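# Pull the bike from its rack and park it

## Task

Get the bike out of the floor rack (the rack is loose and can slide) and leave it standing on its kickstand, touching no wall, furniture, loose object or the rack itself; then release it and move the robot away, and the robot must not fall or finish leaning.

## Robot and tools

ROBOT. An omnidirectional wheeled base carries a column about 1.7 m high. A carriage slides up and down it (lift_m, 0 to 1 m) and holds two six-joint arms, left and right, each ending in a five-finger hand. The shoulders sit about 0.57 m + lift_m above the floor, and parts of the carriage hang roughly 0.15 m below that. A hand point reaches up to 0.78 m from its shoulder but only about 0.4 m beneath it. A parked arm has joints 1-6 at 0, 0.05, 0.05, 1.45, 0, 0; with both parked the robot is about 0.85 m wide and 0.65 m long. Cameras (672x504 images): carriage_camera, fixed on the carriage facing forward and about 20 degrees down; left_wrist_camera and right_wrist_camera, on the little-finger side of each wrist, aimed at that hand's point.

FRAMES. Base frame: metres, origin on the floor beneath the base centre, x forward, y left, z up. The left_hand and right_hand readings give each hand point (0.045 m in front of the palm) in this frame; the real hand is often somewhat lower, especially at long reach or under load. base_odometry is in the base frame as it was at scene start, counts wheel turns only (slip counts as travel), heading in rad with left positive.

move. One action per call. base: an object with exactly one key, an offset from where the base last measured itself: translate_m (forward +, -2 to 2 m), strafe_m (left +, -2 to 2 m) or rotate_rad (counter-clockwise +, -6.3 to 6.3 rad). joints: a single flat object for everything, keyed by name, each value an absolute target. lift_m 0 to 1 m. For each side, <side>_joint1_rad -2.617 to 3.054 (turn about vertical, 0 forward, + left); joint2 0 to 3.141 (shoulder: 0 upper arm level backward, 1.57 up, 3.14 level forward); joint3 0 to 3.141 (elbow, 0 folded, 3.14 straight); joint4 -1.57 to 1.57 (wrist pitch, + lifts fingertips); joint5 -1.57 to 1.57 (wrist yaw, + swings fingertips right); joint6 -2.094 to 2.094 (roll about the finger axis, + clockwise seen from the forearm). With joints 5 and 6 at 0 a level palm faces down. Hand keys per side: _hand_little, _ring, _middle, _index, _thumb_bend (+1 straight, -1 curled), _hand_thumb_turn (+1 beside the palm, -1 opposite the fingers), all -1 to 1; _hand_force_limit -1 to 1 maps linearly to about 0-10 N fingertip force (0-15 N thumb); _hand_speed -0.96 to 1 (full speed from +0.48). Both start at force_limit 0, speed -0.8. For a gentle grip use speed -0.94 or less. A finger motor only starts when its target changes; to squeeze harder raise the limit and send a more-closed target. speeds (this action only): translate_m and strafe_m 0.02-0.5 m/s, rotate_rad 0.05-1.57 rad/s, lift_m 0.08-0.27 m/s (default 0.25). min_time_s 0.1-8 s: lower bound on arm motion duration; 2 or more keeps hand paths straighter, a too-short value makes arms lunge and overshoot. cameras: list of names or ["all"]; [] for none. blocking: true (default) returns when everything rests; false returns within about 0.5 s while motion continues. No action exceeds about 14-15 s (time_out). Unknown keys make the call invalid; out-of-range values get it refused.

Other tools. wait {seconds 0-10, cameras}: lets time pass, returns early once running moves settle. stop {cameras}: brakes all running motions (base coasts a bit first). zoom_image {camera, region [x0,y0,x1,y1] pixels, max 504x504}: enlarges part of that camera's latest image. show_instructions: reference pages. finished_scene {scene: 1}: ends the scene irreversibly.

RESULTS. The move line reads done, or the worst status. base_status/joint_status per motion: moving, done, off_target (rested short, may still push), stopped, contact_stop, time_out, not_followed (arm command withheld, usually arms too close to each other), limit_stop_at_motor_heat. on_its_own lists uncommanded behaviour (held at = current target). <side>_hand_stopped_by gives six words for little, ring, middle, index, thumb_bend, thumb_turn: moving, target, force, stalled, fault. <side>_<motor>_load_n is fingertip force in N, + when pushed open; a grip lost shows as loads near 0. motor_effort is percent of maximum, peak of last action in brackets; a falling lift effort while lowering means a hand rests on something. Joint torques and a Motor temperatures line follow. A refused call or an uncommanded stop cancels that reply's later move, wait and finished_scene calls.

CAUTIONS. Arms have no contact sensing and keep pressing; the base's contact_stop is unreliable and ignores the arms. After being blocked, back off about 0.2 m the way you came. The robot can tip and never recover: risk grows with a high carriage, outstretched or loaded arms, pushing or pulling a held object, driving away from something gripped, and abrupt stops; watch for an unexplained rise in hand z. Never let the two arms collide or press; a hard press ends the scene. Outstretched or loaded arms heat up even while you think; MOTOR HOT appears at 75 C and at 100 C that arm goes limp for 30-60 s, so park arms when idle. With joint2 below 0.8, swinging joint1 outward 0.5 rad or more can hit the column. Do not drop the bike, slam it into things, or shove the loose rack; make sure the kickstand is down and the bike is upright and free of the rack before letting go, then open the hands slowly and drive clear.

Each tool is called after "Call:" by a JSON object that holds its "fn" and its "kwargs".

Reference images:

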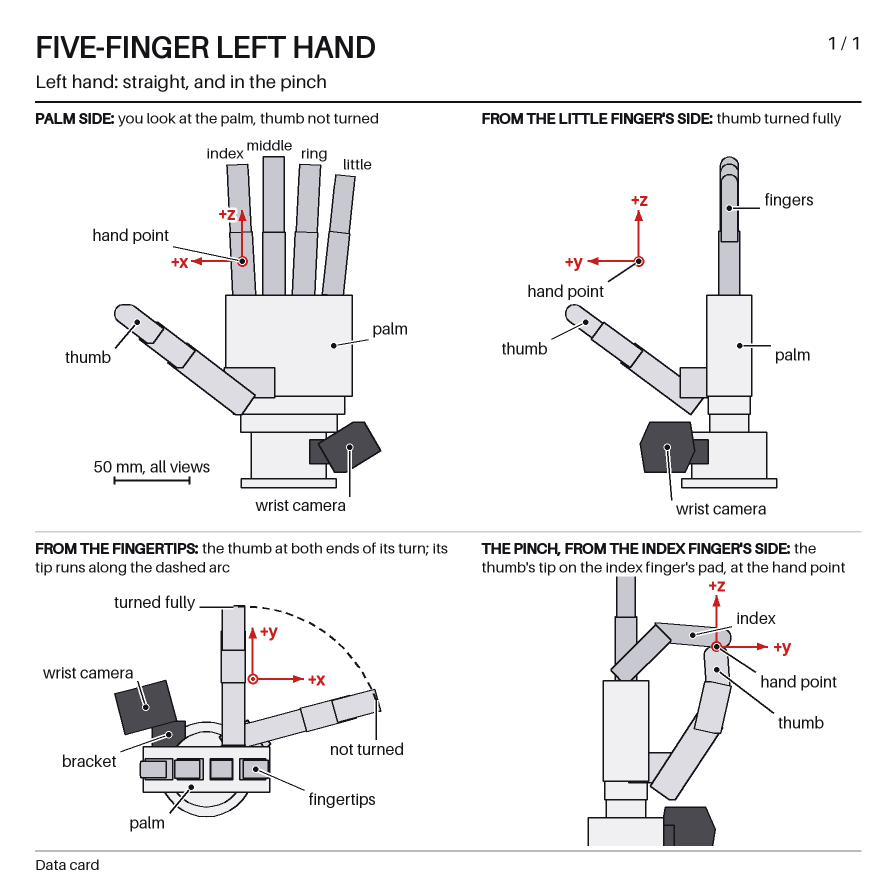

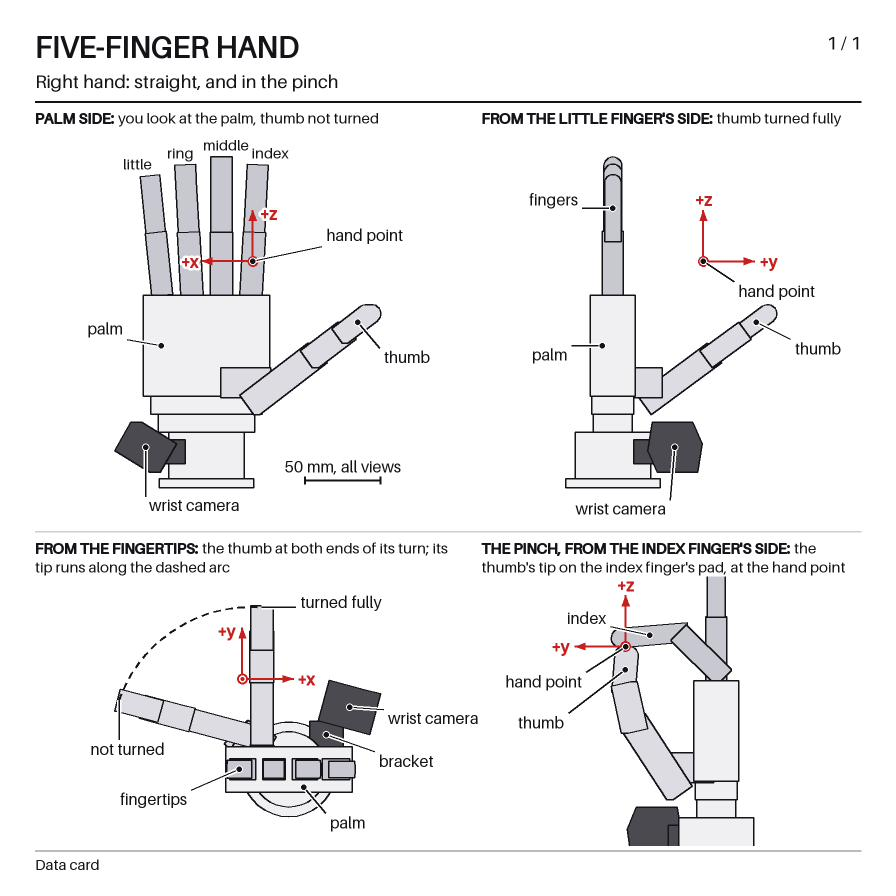

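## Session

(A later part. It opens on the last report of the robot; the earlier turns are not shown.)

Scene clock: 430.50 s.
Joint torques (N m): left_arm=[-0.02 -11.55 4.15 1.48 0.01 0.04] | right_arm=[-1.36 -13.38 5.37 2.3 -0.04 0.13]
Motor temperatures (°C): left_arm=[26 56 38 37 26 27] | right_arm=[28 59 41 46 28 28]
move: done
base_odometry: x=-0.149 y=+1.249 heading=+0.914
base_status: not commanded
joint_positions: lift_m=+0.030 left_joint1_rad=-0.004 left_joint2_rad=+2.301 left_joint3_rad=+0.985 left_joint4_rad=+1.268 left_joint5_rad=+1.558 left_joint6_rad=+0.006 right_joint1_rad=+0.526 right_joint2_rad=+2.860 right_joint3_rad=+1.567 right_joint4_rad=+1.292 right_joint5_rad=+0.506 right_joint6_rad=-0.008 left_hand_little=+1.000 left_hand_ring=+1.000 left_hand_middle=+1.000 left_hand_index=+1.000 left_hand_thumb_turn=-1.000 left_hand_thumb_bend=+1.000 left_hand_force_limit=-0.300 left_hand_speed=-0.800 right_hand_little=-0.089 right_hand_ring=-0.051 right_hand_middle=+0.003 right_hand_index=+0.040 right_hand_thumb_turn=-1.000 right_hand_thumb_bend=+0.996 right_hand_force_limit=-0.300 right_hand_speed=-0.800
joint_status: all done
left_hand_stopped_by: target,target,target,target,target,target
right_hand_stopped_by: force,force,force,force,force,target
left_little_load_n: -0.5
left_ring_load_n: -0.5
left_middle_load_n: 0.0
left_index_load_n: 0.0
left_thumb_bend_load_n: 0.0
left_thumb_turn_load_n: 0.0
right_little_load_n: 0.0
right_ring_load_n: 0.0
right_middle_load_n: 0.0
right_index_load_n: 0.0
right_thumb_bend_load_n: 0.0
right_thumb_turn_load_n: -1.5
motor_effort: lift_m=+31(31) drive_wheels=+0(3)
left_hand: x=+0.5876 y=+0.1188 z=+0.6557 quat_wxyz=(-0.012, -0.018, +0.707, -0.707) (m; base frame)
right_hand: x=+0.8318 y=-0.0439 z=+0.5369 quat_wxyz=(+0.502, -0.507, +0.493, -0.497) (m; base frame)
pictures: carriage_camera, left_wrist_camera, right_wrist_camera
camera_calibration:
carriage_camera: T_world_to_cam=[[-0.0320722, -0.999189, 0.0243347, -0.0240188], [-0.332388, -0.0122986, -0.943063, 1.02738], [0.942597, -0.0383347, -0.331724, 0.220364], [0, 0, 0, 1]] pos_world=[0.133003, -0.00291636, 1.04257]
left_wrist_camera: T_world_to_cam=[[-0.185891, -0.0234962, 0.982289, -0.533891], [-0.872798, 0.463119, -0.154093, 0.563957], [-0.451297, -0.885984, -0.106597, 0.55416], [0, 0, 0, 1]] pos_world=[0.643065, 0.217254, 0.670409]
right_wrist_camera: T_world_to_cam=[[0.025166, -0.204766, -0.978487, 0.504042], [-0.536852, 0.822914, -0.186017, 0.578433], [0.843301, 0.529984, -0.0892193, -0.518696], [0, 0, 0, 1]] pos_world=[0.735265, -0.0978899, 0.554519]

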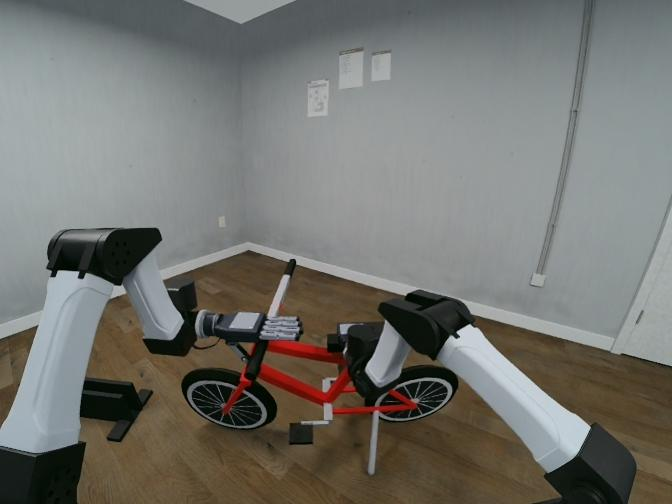

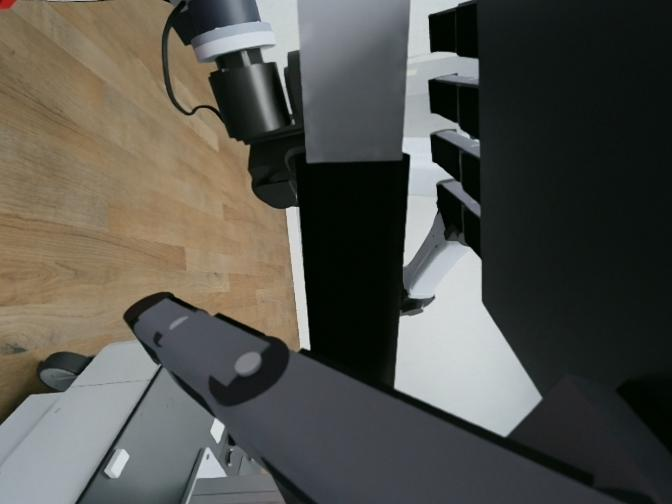

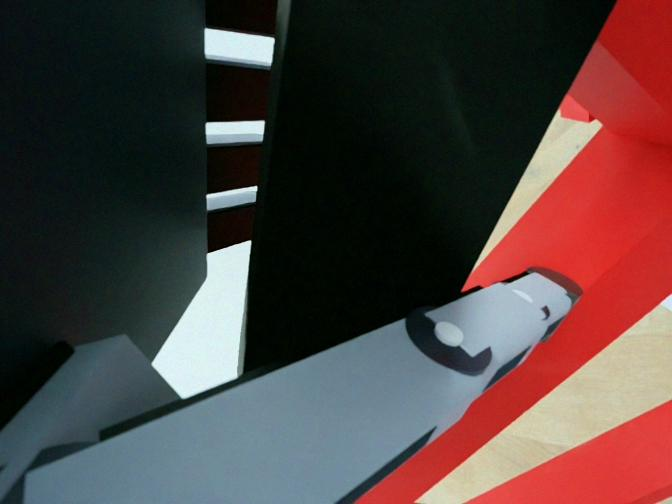

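Call:
{"fn": "move", "kwargs": {"joints": {"left_joint1_rad": 0.09}, "min_time_s": 1.5}}

Call:
{"fn": "move", "kwargs": {"joints": {"left_joint2_rad": 1.95, "left_joint3_rad": 0.99, "left_joint4_rad": 0.97, "left_hand_thumb_turn": 1}, "min_time_s": 2, "cameras": ["all"]}}

Call:
{"fn": "zoom_image", "kwargs": {"camera": "carriage_camera", "region": [170, 254, 400, 504]}}

Scene clock: 441.20 s.
Joint torques (N m): left_arm=[0.72 -11.56 4.16 1.48 0.02 0.04] | right_arm=[-1.44 -13.39 5.39 2.32 -0.04 0.12]
Motor temperatures (°C): left_arm=[26 57 38 37 26 27] | right_arm=[28 61 41 46 28 28]
move: done
base_odometry: x=-0.149 y=+1.249 heading=+0.914
base_status: not commanded
joint_positions: lift_m=+0.030 left_joint1_rad=+0.082 left_joint2_rad=+2.301 left_joint3_rad=+0.985 left_joint4_rad=+1.268 left_joint5_rad=+1.558 left_joint6_rad=+0.006 right_joint1_rad=+0.526 right_joint2_rad=+2.860 right_joint3_rad=+1.567 right_joint4_rad=+1.292 right_joint5_rad=+0.506 right_joint6_rad=-0.008 left_hand_little=+1.000 left_hand_ring=+1.000 left_hand_middle=+1.000 left_hand_index=+1.000 left_hand_thumb_turn=-1.000 left_hand_thumb_bend=+1.000 left_hand_force_limit=-0.300 left_hand_speed=-0.800 right_hand_little=-0.089 right_hand_ring=-0.051 right_hand_middle=+0.003 right_hand_index=+0.040 right_hand_thumb_turn=-1.000 right_hand_thumb_bend=+0.996 right_hand_force_limit=-0.300 right_hand_speed=-0.800
joint_status: all done
left_hand_stopped_by: target,target,target,target,target,target
right_hand_stopped_by: force,force,force,force,force,target
left_little_load_n: 0.0
left_ring_load_n: 0.0
left_middle_load_n: 0.0
left_index_load_n: 0.0
left_thumb_bend_load_n: 0.0
left_thumb_turn_load_n: 0.0
right_little_load_n: 0.0
right_ring_load_n: 0.0
right_middle_load_n: 0.0
right_index_load_n: 0.0
right_thumb_bend_load_n: 0.0
right_thumb_turn_load_n: -1.5
motor_effort: lift_m=+31(31) drive_wheels=-2(3)
left_hand: x=+0.6033 y=+0.1505 z=+0.6557 quat_wxyz=(+0.019, -0.049, +0.706, -0.707) (m; base frame)
right_hand: x=+0.8318 y=-0.0439 z=+0.5369 quat_wxyz=(+0.502, -0.507, +0.493, -0.497) (m; base frame)
pictures: none

Scene clock: 446.83 s.
Joint torques (N m): left_arm=[0.73 -11.12 5.57 1.28 0 0.03] | right_arm=[-1.32 -13.48 5.46 2.29 -0.04 0.14]
Motor temperatures (°C): left_arm=[26 57 38 37 26 27] | right_arm=[28 62 41 46 28 28]
move: done
base_odometry: x=-0.149 y=+1.249 heading=+0.914
base_status: not commanded
joint_positions: lift_m=+0.030 left_joint1_rad=+0.082 left_joint2_rad=+1.978 left_joint3_rad=+0.985 left_joint4_rad=+0.979 left_joint5_rad=+1.557 left_joint6_rad=+0.006 right_joint1_rad=+0.526 right_joint2_rad=+2.860 right_joint3_rad=+1.567 right_joint4_rad=+1.292 right_joint5_rad=+0.506 right_joint6_rad=-0.008 left_hand_little=+1.000 left_hand_ring=+1.000 left_hand_middle=+1.000 left_hand_index=+1.000 left_hand_thumb_turn=+1.000 left_hand_thumb_bend=+1.000 left_hand_force_limit=-0.300 left_hand_speed=-0.800 right_hand_little=-0.089 right_hand_ring=-0.051 right_hand_middle=+0.003 right_hand_index=+0.040 right_hand_thumb_turn=-1.000 right_hand_thumb_bend=+0.996 right_hand_force_limit=-0.300 right_hand_speed=-0.800
joint_status: all done
left_hand_stopped_by: target,target,target,target,target,target
right_hand_stopped_by: force,force,force,force,force,target
left_little_load_n: 0.0
left_ring_load_n: 0.0
left_middle_load_n: 0.0
left_index_load_n: 0.0
left_thumb_bend_load_n: 0.0
left_thumb_turn_load_n: 0.0
right_little_load_n: 0.0
right_ring_load_n: 0.0
right_middle_load_n: 0.0
right_index_load_n: 0.0
right_thumb_bend_load_n: 0.0
right_thumb_turn_load_n: -1.5
motor_effort: lift_m=+31(31) drive_wheels=-2(3)
left_hand: x=+0.5984 y=+0.1501 z=+0.7525 quat_wxyz=(+0.031, -0.037, +0.706, -0.706) (m; base frame)
right_hand: x=+0.8318 y=-0.0439 z=+0.5369 quat_wxyz=(+0.502, -0.507, +0.493, -0.497) (m; base frame)
pictures: carriage_camera, left_wrist_camera, right_wrist_camera
camera_calibration:
carriage_camera: T_world_to_cam=[[-0.0320722, -0.999189, 0.0243347, -0.0240188], [-0.332388, -0.0122986, -0.943063, 1.02738], [0.942597, -0.0383347, -0.331724, 0.220364], [0, 0, 0, 1]] pos_world=[0.133003, -0.00291636, 1.04257]
left_wrist_camera: T_world_to_cam=[[-0.216918, -0.0425806, 0.975261, -0.599443], [-0.904323, 0.384995, -0.184331, 0.627109], [-0.367622, -0.921936, -0.122019, 0.564055], [0, 0, 0, 1]] pos_world=[0.644438, 0.253064, 0.769034]
right_wrist_camera: T_world_to_cam=[[0.025166, -0.204766, -0.978487, 0.504042], [-0.536852, 0.822914, -0.186017, 0.578433], [0.843301, 0.529984, -0.0892193, -0.518696], [0, 0, 0, 1]] pos_world=[0.735265, -0.0978899, 0.554519]

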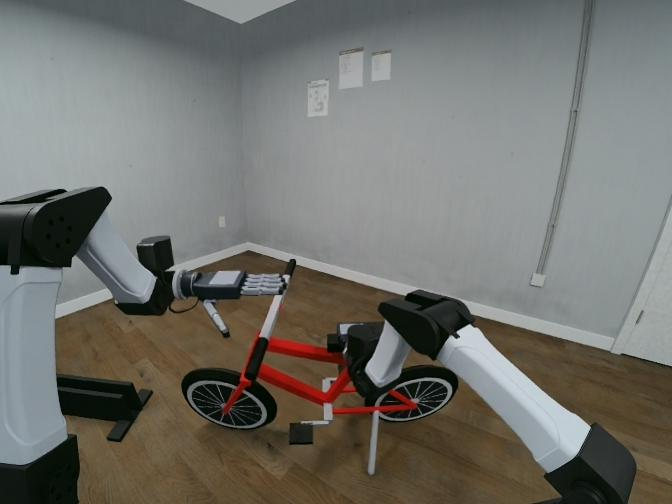

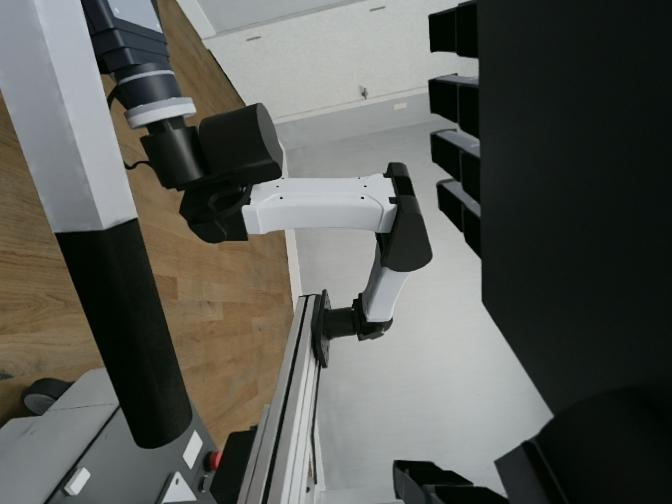

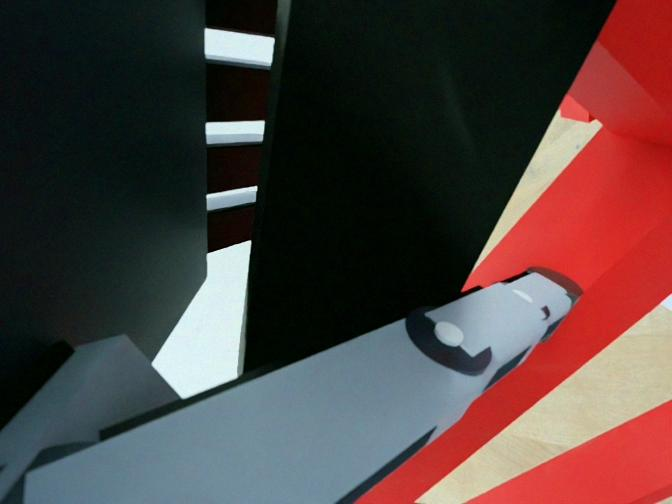

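Scaled by 2.016.

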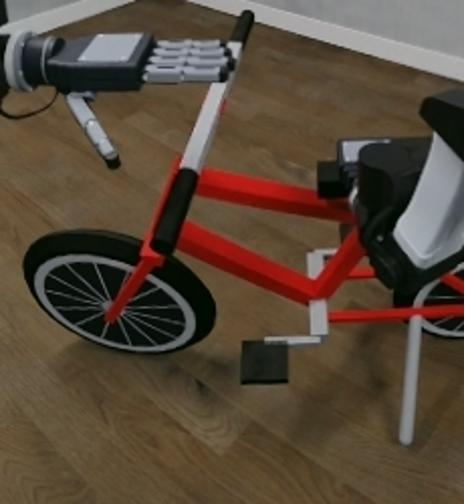

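Call:
{"fn": "move", "kwargs": {"joints": {"right_hand_little": 1, "right_hand_ring": 1, "right_hand_middle": 1, "right_hand_index": 1}, "cameras": ["carriage_camera", "right_wrist_camera"]}}

Call:
{"fn": "zoom_image", "kwargs": {"camera": "carriage_camera", "region": [330, 404, 430, 504]}}

Scene clock: 453.97 s.
Joint torques (N m): left_arm=[0.7 -11.12 5.57 1.27 0 0.03] | right_arm=[-1.32 -13.37 5.31 2.3 -0.05 0.13]
Motor temperatures (°C): left_arm=[26 56 39 37 26 27] | right_arm=[28 63 41 46 28 28]
move: done
base_odometry: x=-0.149 y=+1.249 heading=+0.914
base_status: not commanded
joint_positions: lift_m=+0.030 left_joint1_rad=+0.082 left_joint2_rad=+1.978 left_joint3_rad=+0.985 left_joint4_rad=+0.979 left_joint5_rad=+1.557 left_joint6_rad=+0.006 right_joint1_rad=+0.526 right_joint2_rad=+2.860 right_joint3_rad=+1.567 right_joint4_rad=+1.292 right_joint5_rad=+0.506 right_joint6_rad=-0.008 left_hand_little=+1.000 left_hand_ring=+1.000 left_hand_middle=+1.000 left_hand_index=+1.000 left_hand_thumb_turn=+1.000 left_hand_thumb_bend=+1.000 left_hand_force_limit=-0.300 left_hand_speed=-0.800 right_hand_little=+1.000 right_hand_ring=+1.000 right_hand_middle=+1.000 right_hand_index=+1.000 right_hand_thumb_turn=-1.000 right_hand_thumb_bend=+0.996 right_hand_force_limit=-0.300 right_hand_speed=-0.800
joint_status: all done
left_hand_stopped_by: target,target,target,target,target,target
right_hand_stopped_by: target,target,target,target,force,target
left_little_load_n: 0.0
left_ring_load_n: 0.0
left_middle_load_n: 0.0
left_index_load_n: 0.0
left_thumb_bend_load_n: 0.0
left_thumb_turn_load_n: 0.0
right_little_load_n: 0.0
right_ring_load_n: 0.0
right_middle_load_n: -0.5
right_index_load_n: 0.0
right_thumb_bend_load_n: 0.0
right_thumb_turn_load_n: -1.5
motor_effort: lift_m=+31(31) drive_wheels=-1(3)
left_hand: x=+0.5984 y=+0.1501 z=+0.7525 quat_wxyz=(+0.031, -0.037, +0.706, -0.706) (m; base frame)
right_hand: x=+0.8318 y=-0.0439 z=+0.5369 quat_wxyz=(+0.502, -0.507, +0.493, -0.497) (m; base frame)
pictures: carriage_camera, right_wrist_camera
camera_calibration:
carriage_camera: T_world_to_cam=[[-0.0320722, -0.999189, 0.0243347, -0.0240188], [-0.332388, -0.0122986, -0.943063, 1.02738], [0.942597, -0.0383347, -0.331724, 0.220364], [0, 0, 0, 1]] pos_world=[0.133003, -0.00291636, 1.04257]
right_wrist_camera: T_world_to_cam=[[0.025166, -0.204766, -0.978487, 0.504042], [-0.536852, 0.822914, -0.186017, 0.578433], [0.843301, 0.529984, -0.0892193, -0.518696], [0, 0, 0, 1]] pos_world=[0.735265, -0.0978899, 0.554519]

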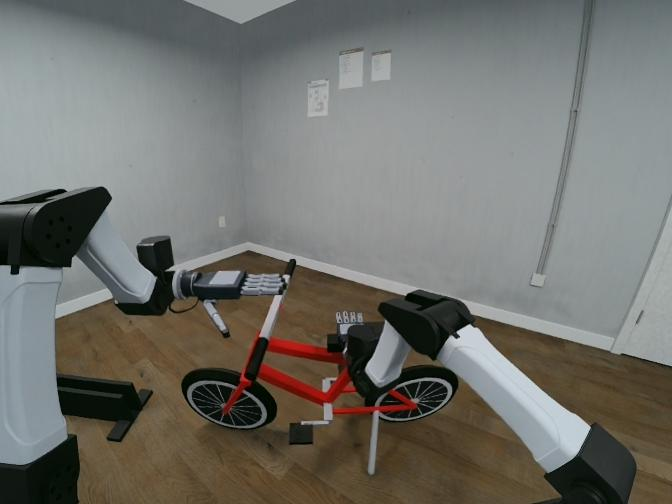

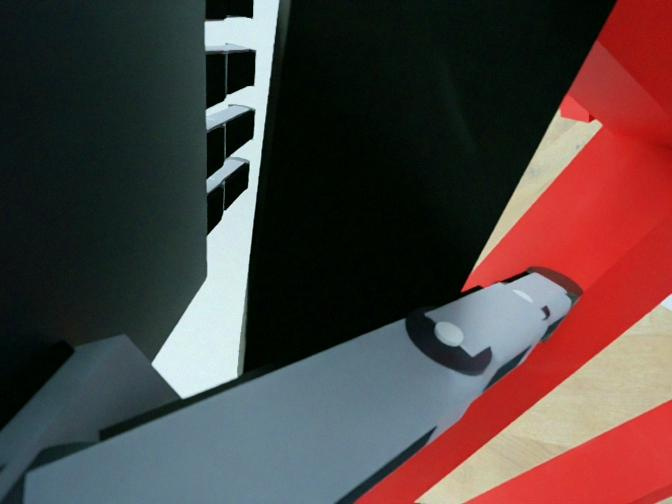

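Scaled by 5.040.

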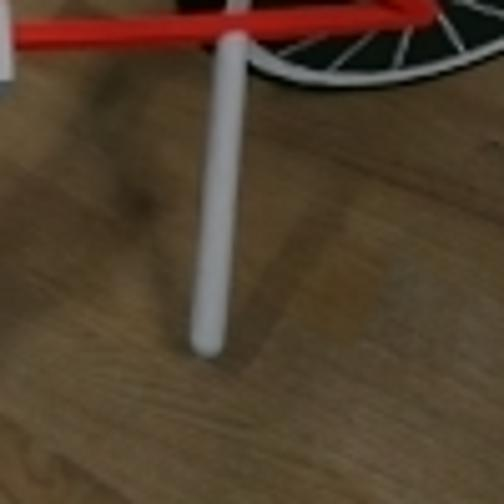

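Call:
{"fn": "move", "kwargs": {"base": {"translate_m": -0.02}, "joints": {"right_joint1_rad": 0.53}, "speeds": {"translate_m": 0.03}, "cameras": ["carriage_camera", "right_wrist_camera"]}}

Call:
{"fn": "zoom_image", "kwargs": {"camera": "carriage_camera", "region": [330, 404, 430, 504]}}

Scene clock: 459.73 s.
Joint torques (N m): left_arm=[0.72 -11.03 5.57 1.3 0.02 0.03] | right_arm=[-3.21 -14.01 6.11 2.61 0.11 -0.01]
Motor temperatures (°C): left_arm=[26 56 39 37 26 27] | right_arm=[28 63 41 46 28 28]
move: off_target
base_odometry: x=-0.161 y=+1.233 heading=+0.914
base_status: done
joint_positions: lift_m=+0.030 left_joint1_rad=+0.082 left_joint2_rad=+1.976 left_joint3_rad=+0.985 left_joint4_rad=+0.977 left_joint5_rad=+1.556 left_joint6_rad=+0.006 right_joint1_rad=+0.568 right_joint2_rad=+2.867 right_joint3_rad=+1.559 right_joint4_rad=+1.264 right_joint5_rad=+0.493 right_joint6_rad=+0.006 left_hand_little=+1.000 left_hand_ring=+1.000 left_hand_middle=+1.000 left_hand_index=+1.000 left_hand_thumb_turn=+1.000 left_hand_thumb_bend=+1.000 left_hand_force_limit=-0.300 left_hand_speed=-0.800 right_hand_little=+1.000 right_hand_ring=+1.000 right_hand_middle=+1.000 right_hand_index=+1.000 right_hand_thumb_turn=-1.000 right_hand_thumb_bend=+0.997 right_hand_force_limit=-0.300 right_hand_speed=-0.800
joint_status: right_joint1_rad off_target (ended at +0.569, target +0.530)
left_hand_stopped_by: target,target,target,target,target,target
right_hand_stopped_by: target,target,target,target,force,target
left_little_load_n: 0.0
left_ring_load_n: 0.0
left_middle_load_n: 0.0
left_index_load_n: 0.0
left_thumb_bend_load_n: 0.0
left_thumb_turn_load_n: 0.0
right_little_load_n: 0.0
right_ring_load_n: 0.0
right_middle_load_n: 0.0
right_index_load_n: 0.0
right_thumb_bend_load_n: 2.5
right_thumb_turn_load_n: 1.5
motor_effort: lift_m=+31(31) drive_wheels=-3(8)
left_hand: x=+0.5984 y=+0.1501 z=+0.7529 quat_wxyz=(+0.031, -0.037, +0.706, -0.706) (m; base frame)
right_hand: x=+0.8144 y=-0.0179 z=+0.5230 quat_wxyz=(+0.505, -0.532, +0.486, -0.475) (m; base frame)
pictures: carriage_camera, right_wrist_camera
camera_calibration:
carriage_camera: T_world_to_cam=[[-0.0320722, -0.999189, 0.0243347, -0.0240188], [-0.332388, -0.0122986, -0.943063, 1.02738], [0.942597, -0.0383347, -0.331724, 0.220364], [0, 0, 0, 1]] pos_world=[0.133003, -0.00291636, 1.04257]
right_wrist_camera: T_world_to_cam=[[0.000978068, -0.211332, -0.977414, 0.515285], [-0.588707, 0.789968, -0.171392, 0.579101], [0.808346, 0.575578, -0.12364, -0.471764], [0, 0, 0, 1]] pos_world=[0.721765, -0.0770378, 0.544572]

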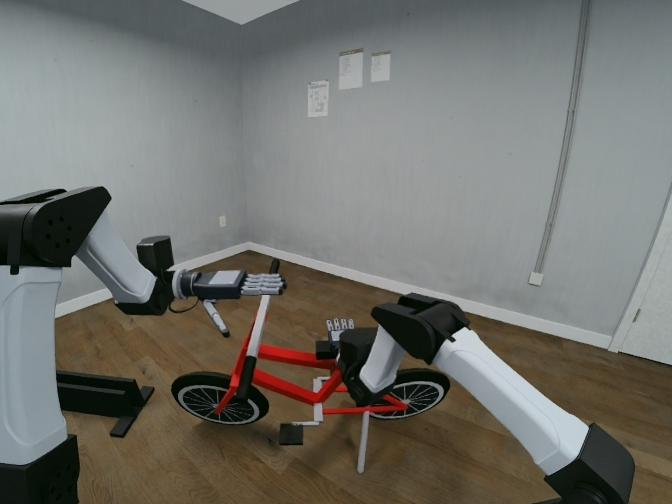

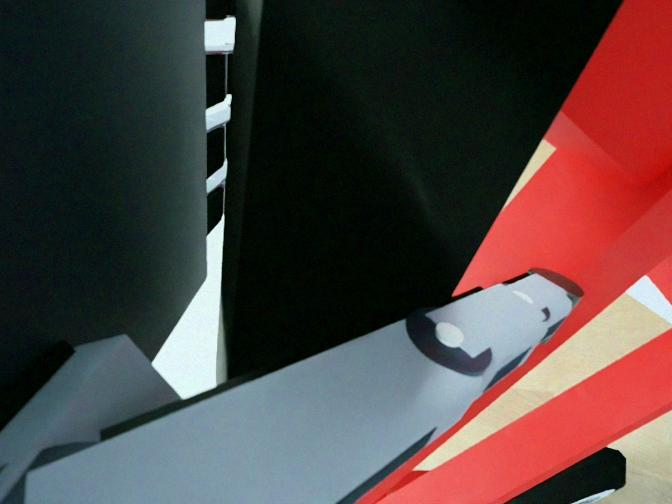

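Scaled by 5.040.

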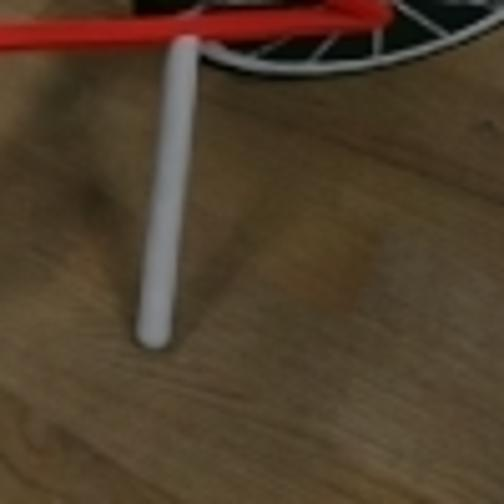

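Call:
{"fn": "zoom_image", "kwargs": {"camera": "carriage_camera", "region": [150, 244, 390, 504]}}

Call:
{"fn": "zoom_image", "kwargs": {"camera": "carriage_camera", "region": [330, 304, 530, 504]}}

Scaled by 1.938.

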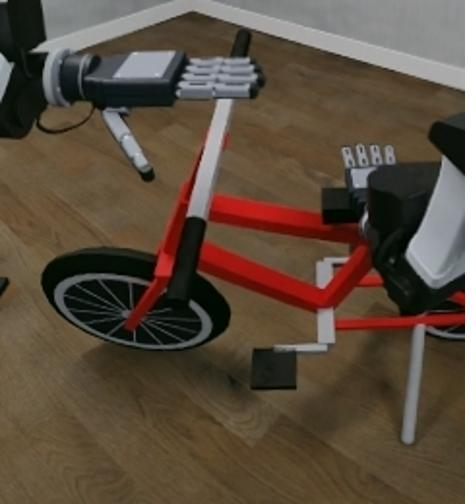

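Scaled by 2.520.

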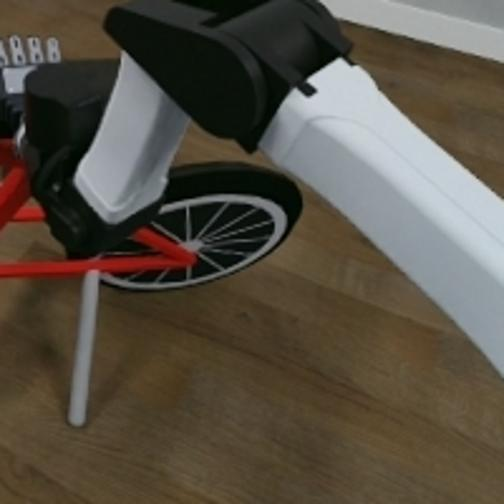

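Call:
{"fn": "move", "kwargs": {"joints": {"right_hand_little": -0.9, "right_hand_ring": -0.9, "right_hand_middle": -0.9, "right_hand_index": -0.9, "left_joint1_rad": -0.3, "left_joint2_rad": 1.2, "left_joint3_rad": 1.2, "left_joint4_rad": -0.7, "left_joint5_rad": 0.0, "left_joint6_rad": 0}, "cameras": ["all"], "min_time_s": 3}}

Call:
{"fn": "zoom_image", "kwargs": {"camera": "left_wrist_camera", "region": [0, 0, 480, 480]}}

Scene clock: 503.90 s.
Joint torques (N m): left_arm=[-0.72 -5.59 9.55 1.77 -0.03 0.03] | right_arm=[-2.95 -13.9 6.09 2.71 -0.03 0.2]
Motor temperatures (°C): left_arm=[26 56 40 36 26 27] | right_arm=[29 69 42 50 28 28]
move: off_target
base_odometry: x=-0.161 y=+1.233 heading=+0.914
base_status: not commanded
joint_positions: lift_m=+0.030 left_joint1_rad=-0.292 left_joint2_rad=+1.214 left_joint3_rad=+1.169 left_joint4_rad=-0.690 left_joint5_rad=+0.008 left_joint6_rad=+0.006 right_joint1_rad=+0.567 right_joint2_rad=+2.867 right_joint3_rad=+1.559 right_joint4_rad=+1.254 right_joint5_rad=+0.509 right_joint6_rad=-0.016 left_hand_little=+1.000 left_hand_ring=+1.000 left_hand_middle=+1.000 left_hand_index=+1.000 left_hand_thumb_turn=+1.000 left_hand_thumb_bend=+1.000 left_hand_force_limit=-0.300 left_hand_speed=-0.800 right_hand_little=-0.475 right_hand_ring=-0.439 right_hand_middle=-0.458 right_hand_index=-0.459 right_hand_thumb_turn=-1.000 right_hand_thumb_bend=+0.997 right_hand_force_limit=-0.300 right_hand_speed=-0.800
joint_status: right_hand_little off_target (ended at -0.475, target -0.900); right_hand_ring off_target (ended at -0.439, target -0.900); right_hand_middle off_target (ended at -0.458, target -0.900); right_hand_index off_target (ended at -0.459, target -0.900); the others done
left_hand_stopped_by: target,target,target,target,target,target
right_hand_stopped_by: force,force,force,force,force,target
left_little_load_n: -0.5
left_ring_load_n: 0.0
left_middle_load_n: 0.0
left_index_load_n: 0.0
left_thumb_bend_load_n: 0.0
left_thumb_turn_load_n: 0.0
right_little_load_n: 9.0
right_ring_load_n: 1.5
right_middle_load_n: 8.5
right_index_load_n: 2.5
right_thumb_bend_load_n: 4.0
right_thumb_turn_load_n: -4.5
motor_effort: lift_m=+31(31) drive_wheels=-1(4)
left_hand: x=+0.5400 y=+0.1884 z=+0.8154 quat_wxyz=(+0.240, -0.542, +0.736, -0.327) (m; base frame)
right_hand: x=+0.8149 y=-0.0236 z=+0.5197 quat_wxyz=(+0.492, -0.536, +0.486, -0.484) (m; base frame)
pictures: carriage_camera, left_wrist_camera, right_wrist_camera
camera_calibration:
carriage_camera: T_world_to_cam=[[-0.0320722, -0.999189, 0.0243347, -0.0240188], [-0.332388, -0.0122986, -0.943063, 1.02738], [0.942597, -0.0383347, -0.331724, 0.220364], [0, 0, 0, 1]] pos_world=[0.133003, -0.00291636, 1.04257]
left_wrist_camera: T_world_to_cam=[[0.570898, -0.415155, 0.708323, -0.809499], [-0.711284, -0.68099, 0.174149, 0.375444], [0.410062, -0.60324, -0.684069, 0.563855], [0, 0, 0, 1]] pos_world=[0.497973, 0.259746, 0.89372]
right_wrist_camera: T_world_to_cam=[[-0.00966919, -0.239009, -0.970969, 0.515556], [-0.576884, 0.794465, -0.189816, 0.583459], [0.816769, 0.558301, -0.145562, -0.465276], [0, 0, 0, 1]] pos_world=[0.721596, -0.0805512, 0.543613]

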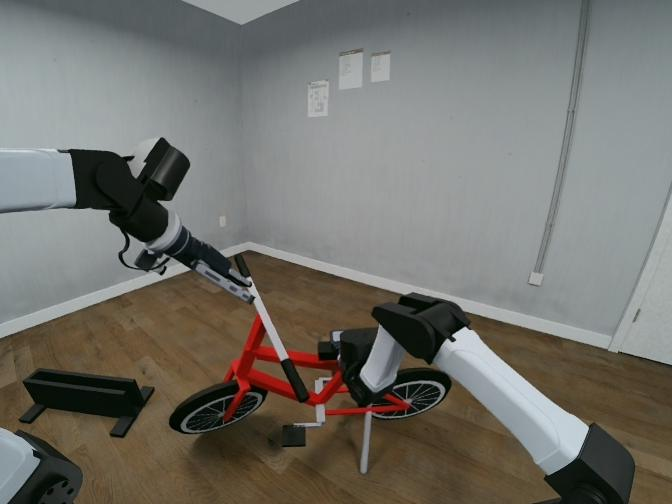

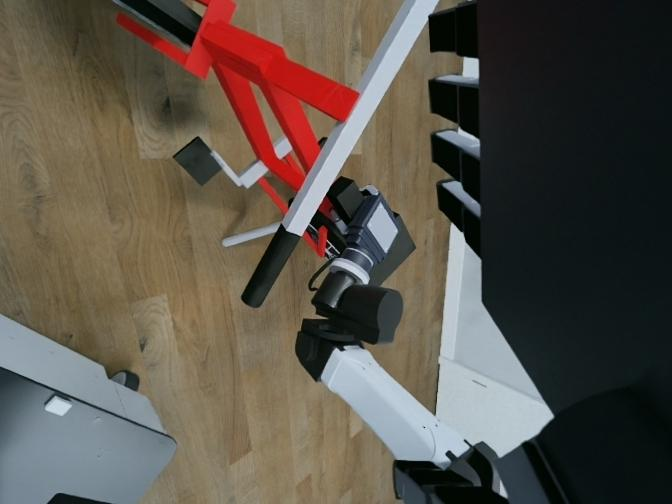

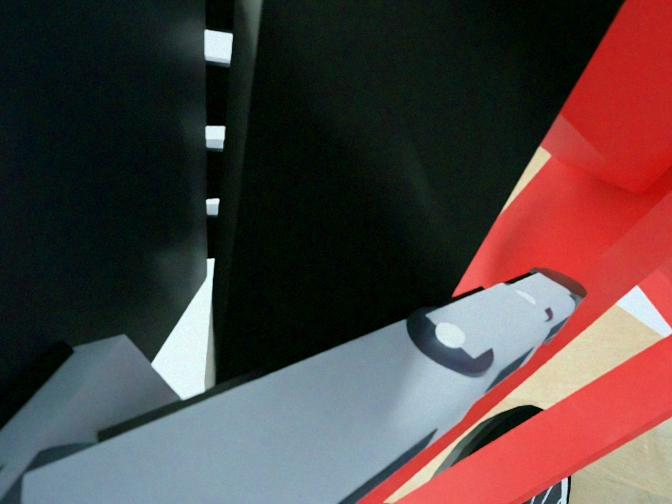

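Scaled by 1.050.

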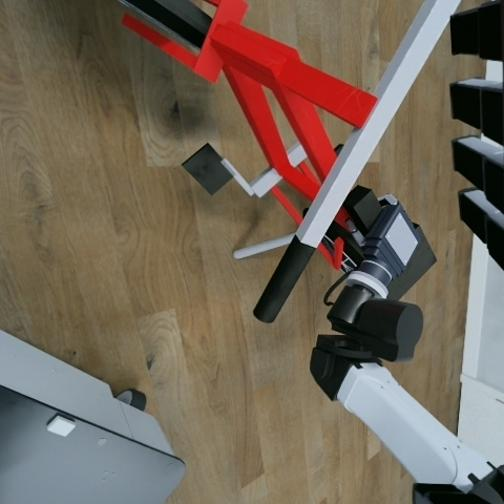

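Call:
{"fn": "move", "kwargs": {"joints": {"right_joint1_rad": 0.565, "right_joint5_rad": 0.53}, "cameras": ["carriage_camera"], "min_time_s": 1}}

Call:
{"fn": "zoom_image", "kwargs": {"camera": "carriage_camera", "region": [150, 244, 410, 504]}}

Scene clock: 513.67 s.
Joint torques (N m): left_arm=[-0.73 -5.56 9.55 1.76 -0.04 0.03] | right_arm=[-0.47 -13.89 6.05 2.69 0.12 0.19]
Motor temperatures (°C): left_arm=[26 53 41 37 26 27] | right_arm=[29 69 42 50 28 28]
move: done
base_odometry: x=-0.161 y=+1.233 heading=+0.914
base_status: not commanded
joint_positions: lift_m=+0.030 left_joint1_rad=-0.292 left_joint2_rad=+1.214 left_joint3_rad=+1.169 left_joint4_rad=-0.690 left_joint5_rad=+0.008 left_joint6_rad=+0.006 right_joint1_rad=+0.569 right_joint2_rad=+2.867 right_joint3_rad=+1.559 right_joint4_rad=+1.254 right_joint5_rad=+0.512 right_joint6_rad=-0.016 left_hand_little=+1.000 left_hand_ring=+1.000 left_hand_middle=+1.000 left_hand_index=+1.000 left_hand_thumb_turn=+1.000 left_hand_thumb_bend=+1.000 left_hand_force_limit=-0.300 left_hand_speed=-0.800 right_hand_little=-0.475 right_hand_ring=-0.439 right_hand_middle=-0.458 right_hand_index=-0.459 right_hand_thumb_turn=-1.000 right_hand_thumb_bend=+0.997 right_hand_force_limit=-0.300 right_hand_speed=-0.800
joint_status: all done
left_hand_stopped_by: target,target,target,target,target,target
right_hand_stopped_by: force,force,force,force,force,target
left_little_load_n: 0.0
left_ring_load_n: 0.0
left_middle_load_n: -0.5
left_index_load_n: 0.0
left_thumb_bend_load_n: 0.0
left_thumb_turn_load_n: 0.0
right_little_load_n: 10.0
right_ring_load_n: 2.0
right_middle_load_n: 9.0
right_index_load_n: 2.0
right_thumb_bend_load_n: 4.0
right_thumb_turn_load_n: -5.0
motor_effort: lift_m=+31(31) drive_wheels=-3(4)
left_hand: x=+0.5400 y=+0.1884 z=+0.8154 quat_wxyz=(+0.240, -0.542, +0.736, -0.327) (m; base frame)
right_hand: x=+0.8144 y=-0.0230 z=+0.5197 quat_wxyz=(+0.492, -0.536, +0.486, -0.485) (m; base frame)
pictures: carriage_camera
camera_calibration:
carriage_camera: T_world_to_cam=[[-0.0320722, -0.999189, 0.0243347, -0.0240188], [-0.332388, -0.0122986, -0.943063, 1.02738], [0.942597, -0.0383347, -0.331724, 0.220364], [0, 0, 0, 1]] pos_world=[0.133003, -0.00291636, 1.04257]

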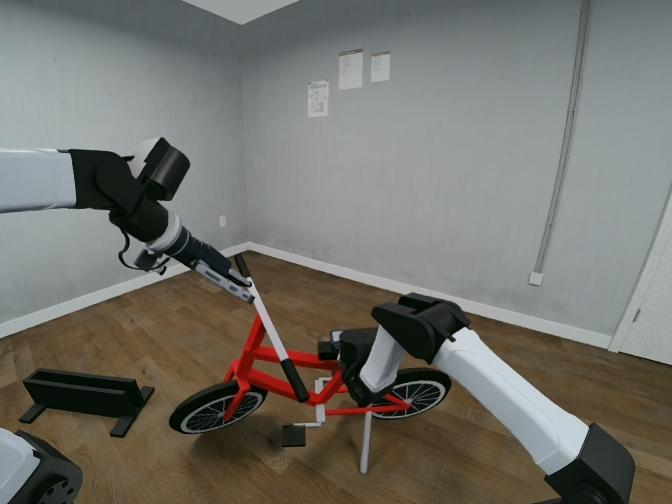

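Scaled by 1.938.

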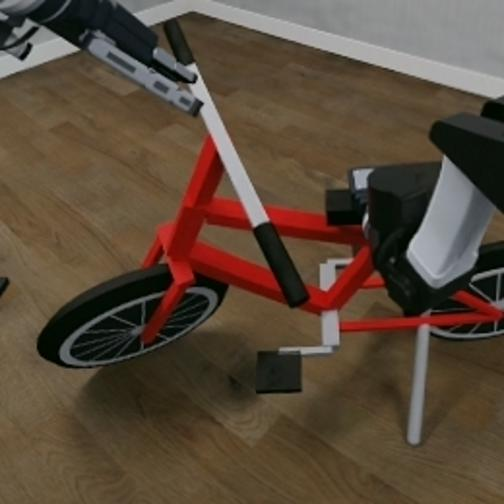

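Call:
{"fn": "zoom_image", "kwargs": {"camera": "carriage_camera", "region": [330, 430, 410, 490]}}

Call:
{"fn": "move", "kwargs": {"joints": {"left_joint1_rad": 0.2, "left_joint2_rad": 0.8, "left_joint3_rad": 1.0, "left_joint4_rad": -0.7}, "min_time_s": 1.5, "cameras": ["left_wrist_camera", "carriage_camera"]}}

Call:
{"fn": "zoom_image", "kwargs": {"camera": "left_wrist_camera", "region": [100, 50, 450, 400]}}

Scaled by 6.300.

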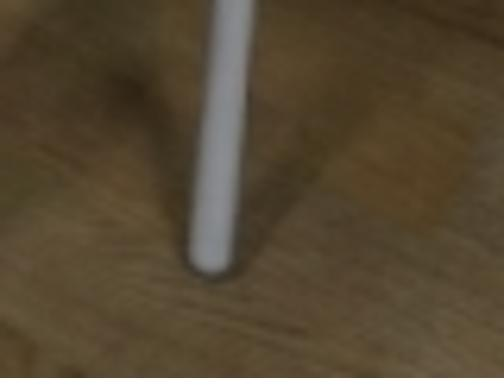

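Scene clock: 525.00 s.
Joint torques (N m): left_arm=[0.77 -1.74 5.5 2.06 -0.01 0.03] | right_arm=[-0.47 -13.98 6.01 2.72 0.12 0.2]
Motor temperatures (°C): left_arm=[26 51 42 38 26 27] | right_arm=[29 70 42 50 28 28]
move: done
base_odometry: x=-0.161 y=+1.233 heading=+0.914
base_status: not commanded
joint_positions: lift_m=+0.030 left_joint1_rad=+0.192 left_joint2_rad=+0.805 left_joint3_rad=+1.015 left_joint4_rad=-0.692 left_joint5_rad=+0.005 left_joint6_rad=+0.006 right_joint1_rad=+0.569 right_joint2_rad=+2.867 right_joint3_rad=+1.559 right_joint4_rad=+1.253 right_joint5_rad=+0.512 right_joint6_rad=-0.016 left_hand_little=+1.000 left_hand_ring=+1.000 left_hand_middle=+1.000 left_hand_index=+1.000 left_hand_thumb_turn=+1.000 left_hand_thumb_bend=+1.000 left_hand_force_limit=-0.300 left_hand_speed=-0.800 right_hand_little=-0.475 right_hand_ring=-0.439 right_hand_middle=-0.458 right_hand_index=-0.459 right_hand_thumb_turn=-1.000 right_hand_thumb_bend=+0.997 right_hand_force_limit=-0.300 right_hand_speed=-0.800
joint_status: all done
left_hand_stopped_by: target,target,target,target,target,target
right_hand_stopped_by: force,force,force,force,force,target
left_little_load_n: -0.5
left_ring_load_n: -0.5
left_middle_load_n: 0.0
left_index_load_n: 0.0
left_thumb_bend_load_n: 0.0
left_thumb_turn_load_n: 0.0
right_little_load_n: 10.5
right_ring_load_n: 2.5
right_middle_load_n: 8.5
right_index_load_n: 2.5
right_thumb_bend_load_n: 4.0
right_thumb_turn_load_n: -5.0
motor_effort: lift_m=+31(31) drive_wheels=-3(4)
left_hand: x=+0.5042 y=+0.3363 z=+0.8656 quat_wxyz=(+0.399, -0.658, +0.547, -0.330) (m; base frame)
right_hand: x=+0.8144 y=-0.0230 z=+0.5196 quat_wxyz=(+0.491, -0.536, +0.486, -0.485) (m; base frame)
pictures: carriage_camera, left_wrist_camera
camera_calibration:
carriage_camera: T_world_to_cam=[[-0.0320722, -0.999189, 0.0243347, -0.0240188], [-0.332388, -0.0122986, -0.943063, 1.02738], [0.942597, -0.0383347, -0.331724, 0.220364], [0, 0, 0, 1]] pos_world=[0.133003, -0.00291636, 1.04257]
left_wrist_camera: T_world_to_cam=[[0.505035, -0.139798, 0.851702, -0.946628], [-0.338004, -0.940013, 0.046133, 0.451712], [0.794162, -0.311178, -0.521992, 0.269916], [0, 0, 0, 1]] pos_world=[0.416404, 0.37627, 0.9263]

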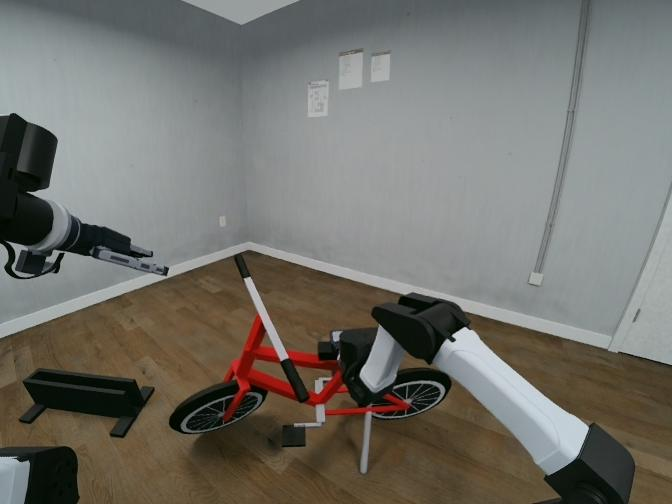

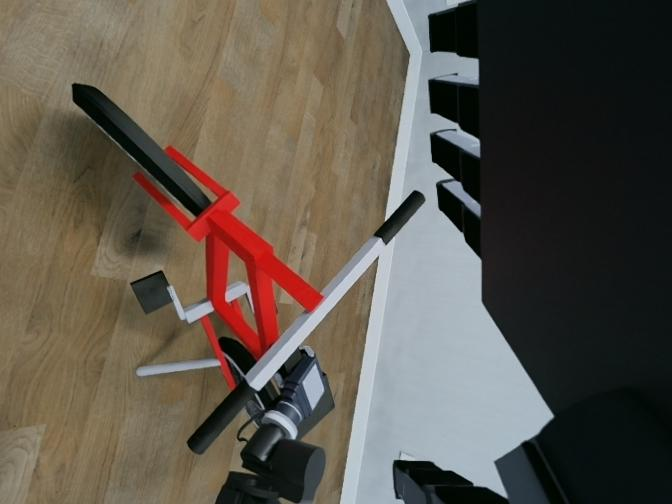

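Scaled by 1.440.

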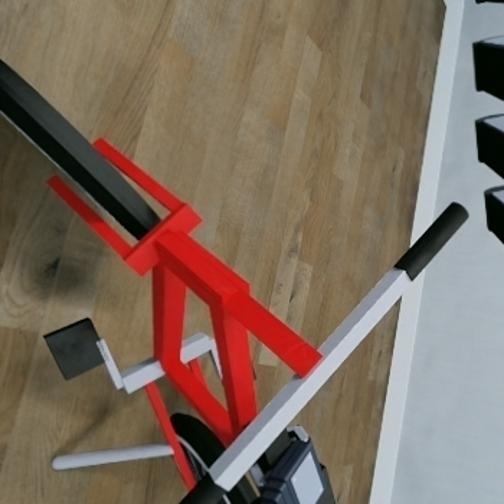

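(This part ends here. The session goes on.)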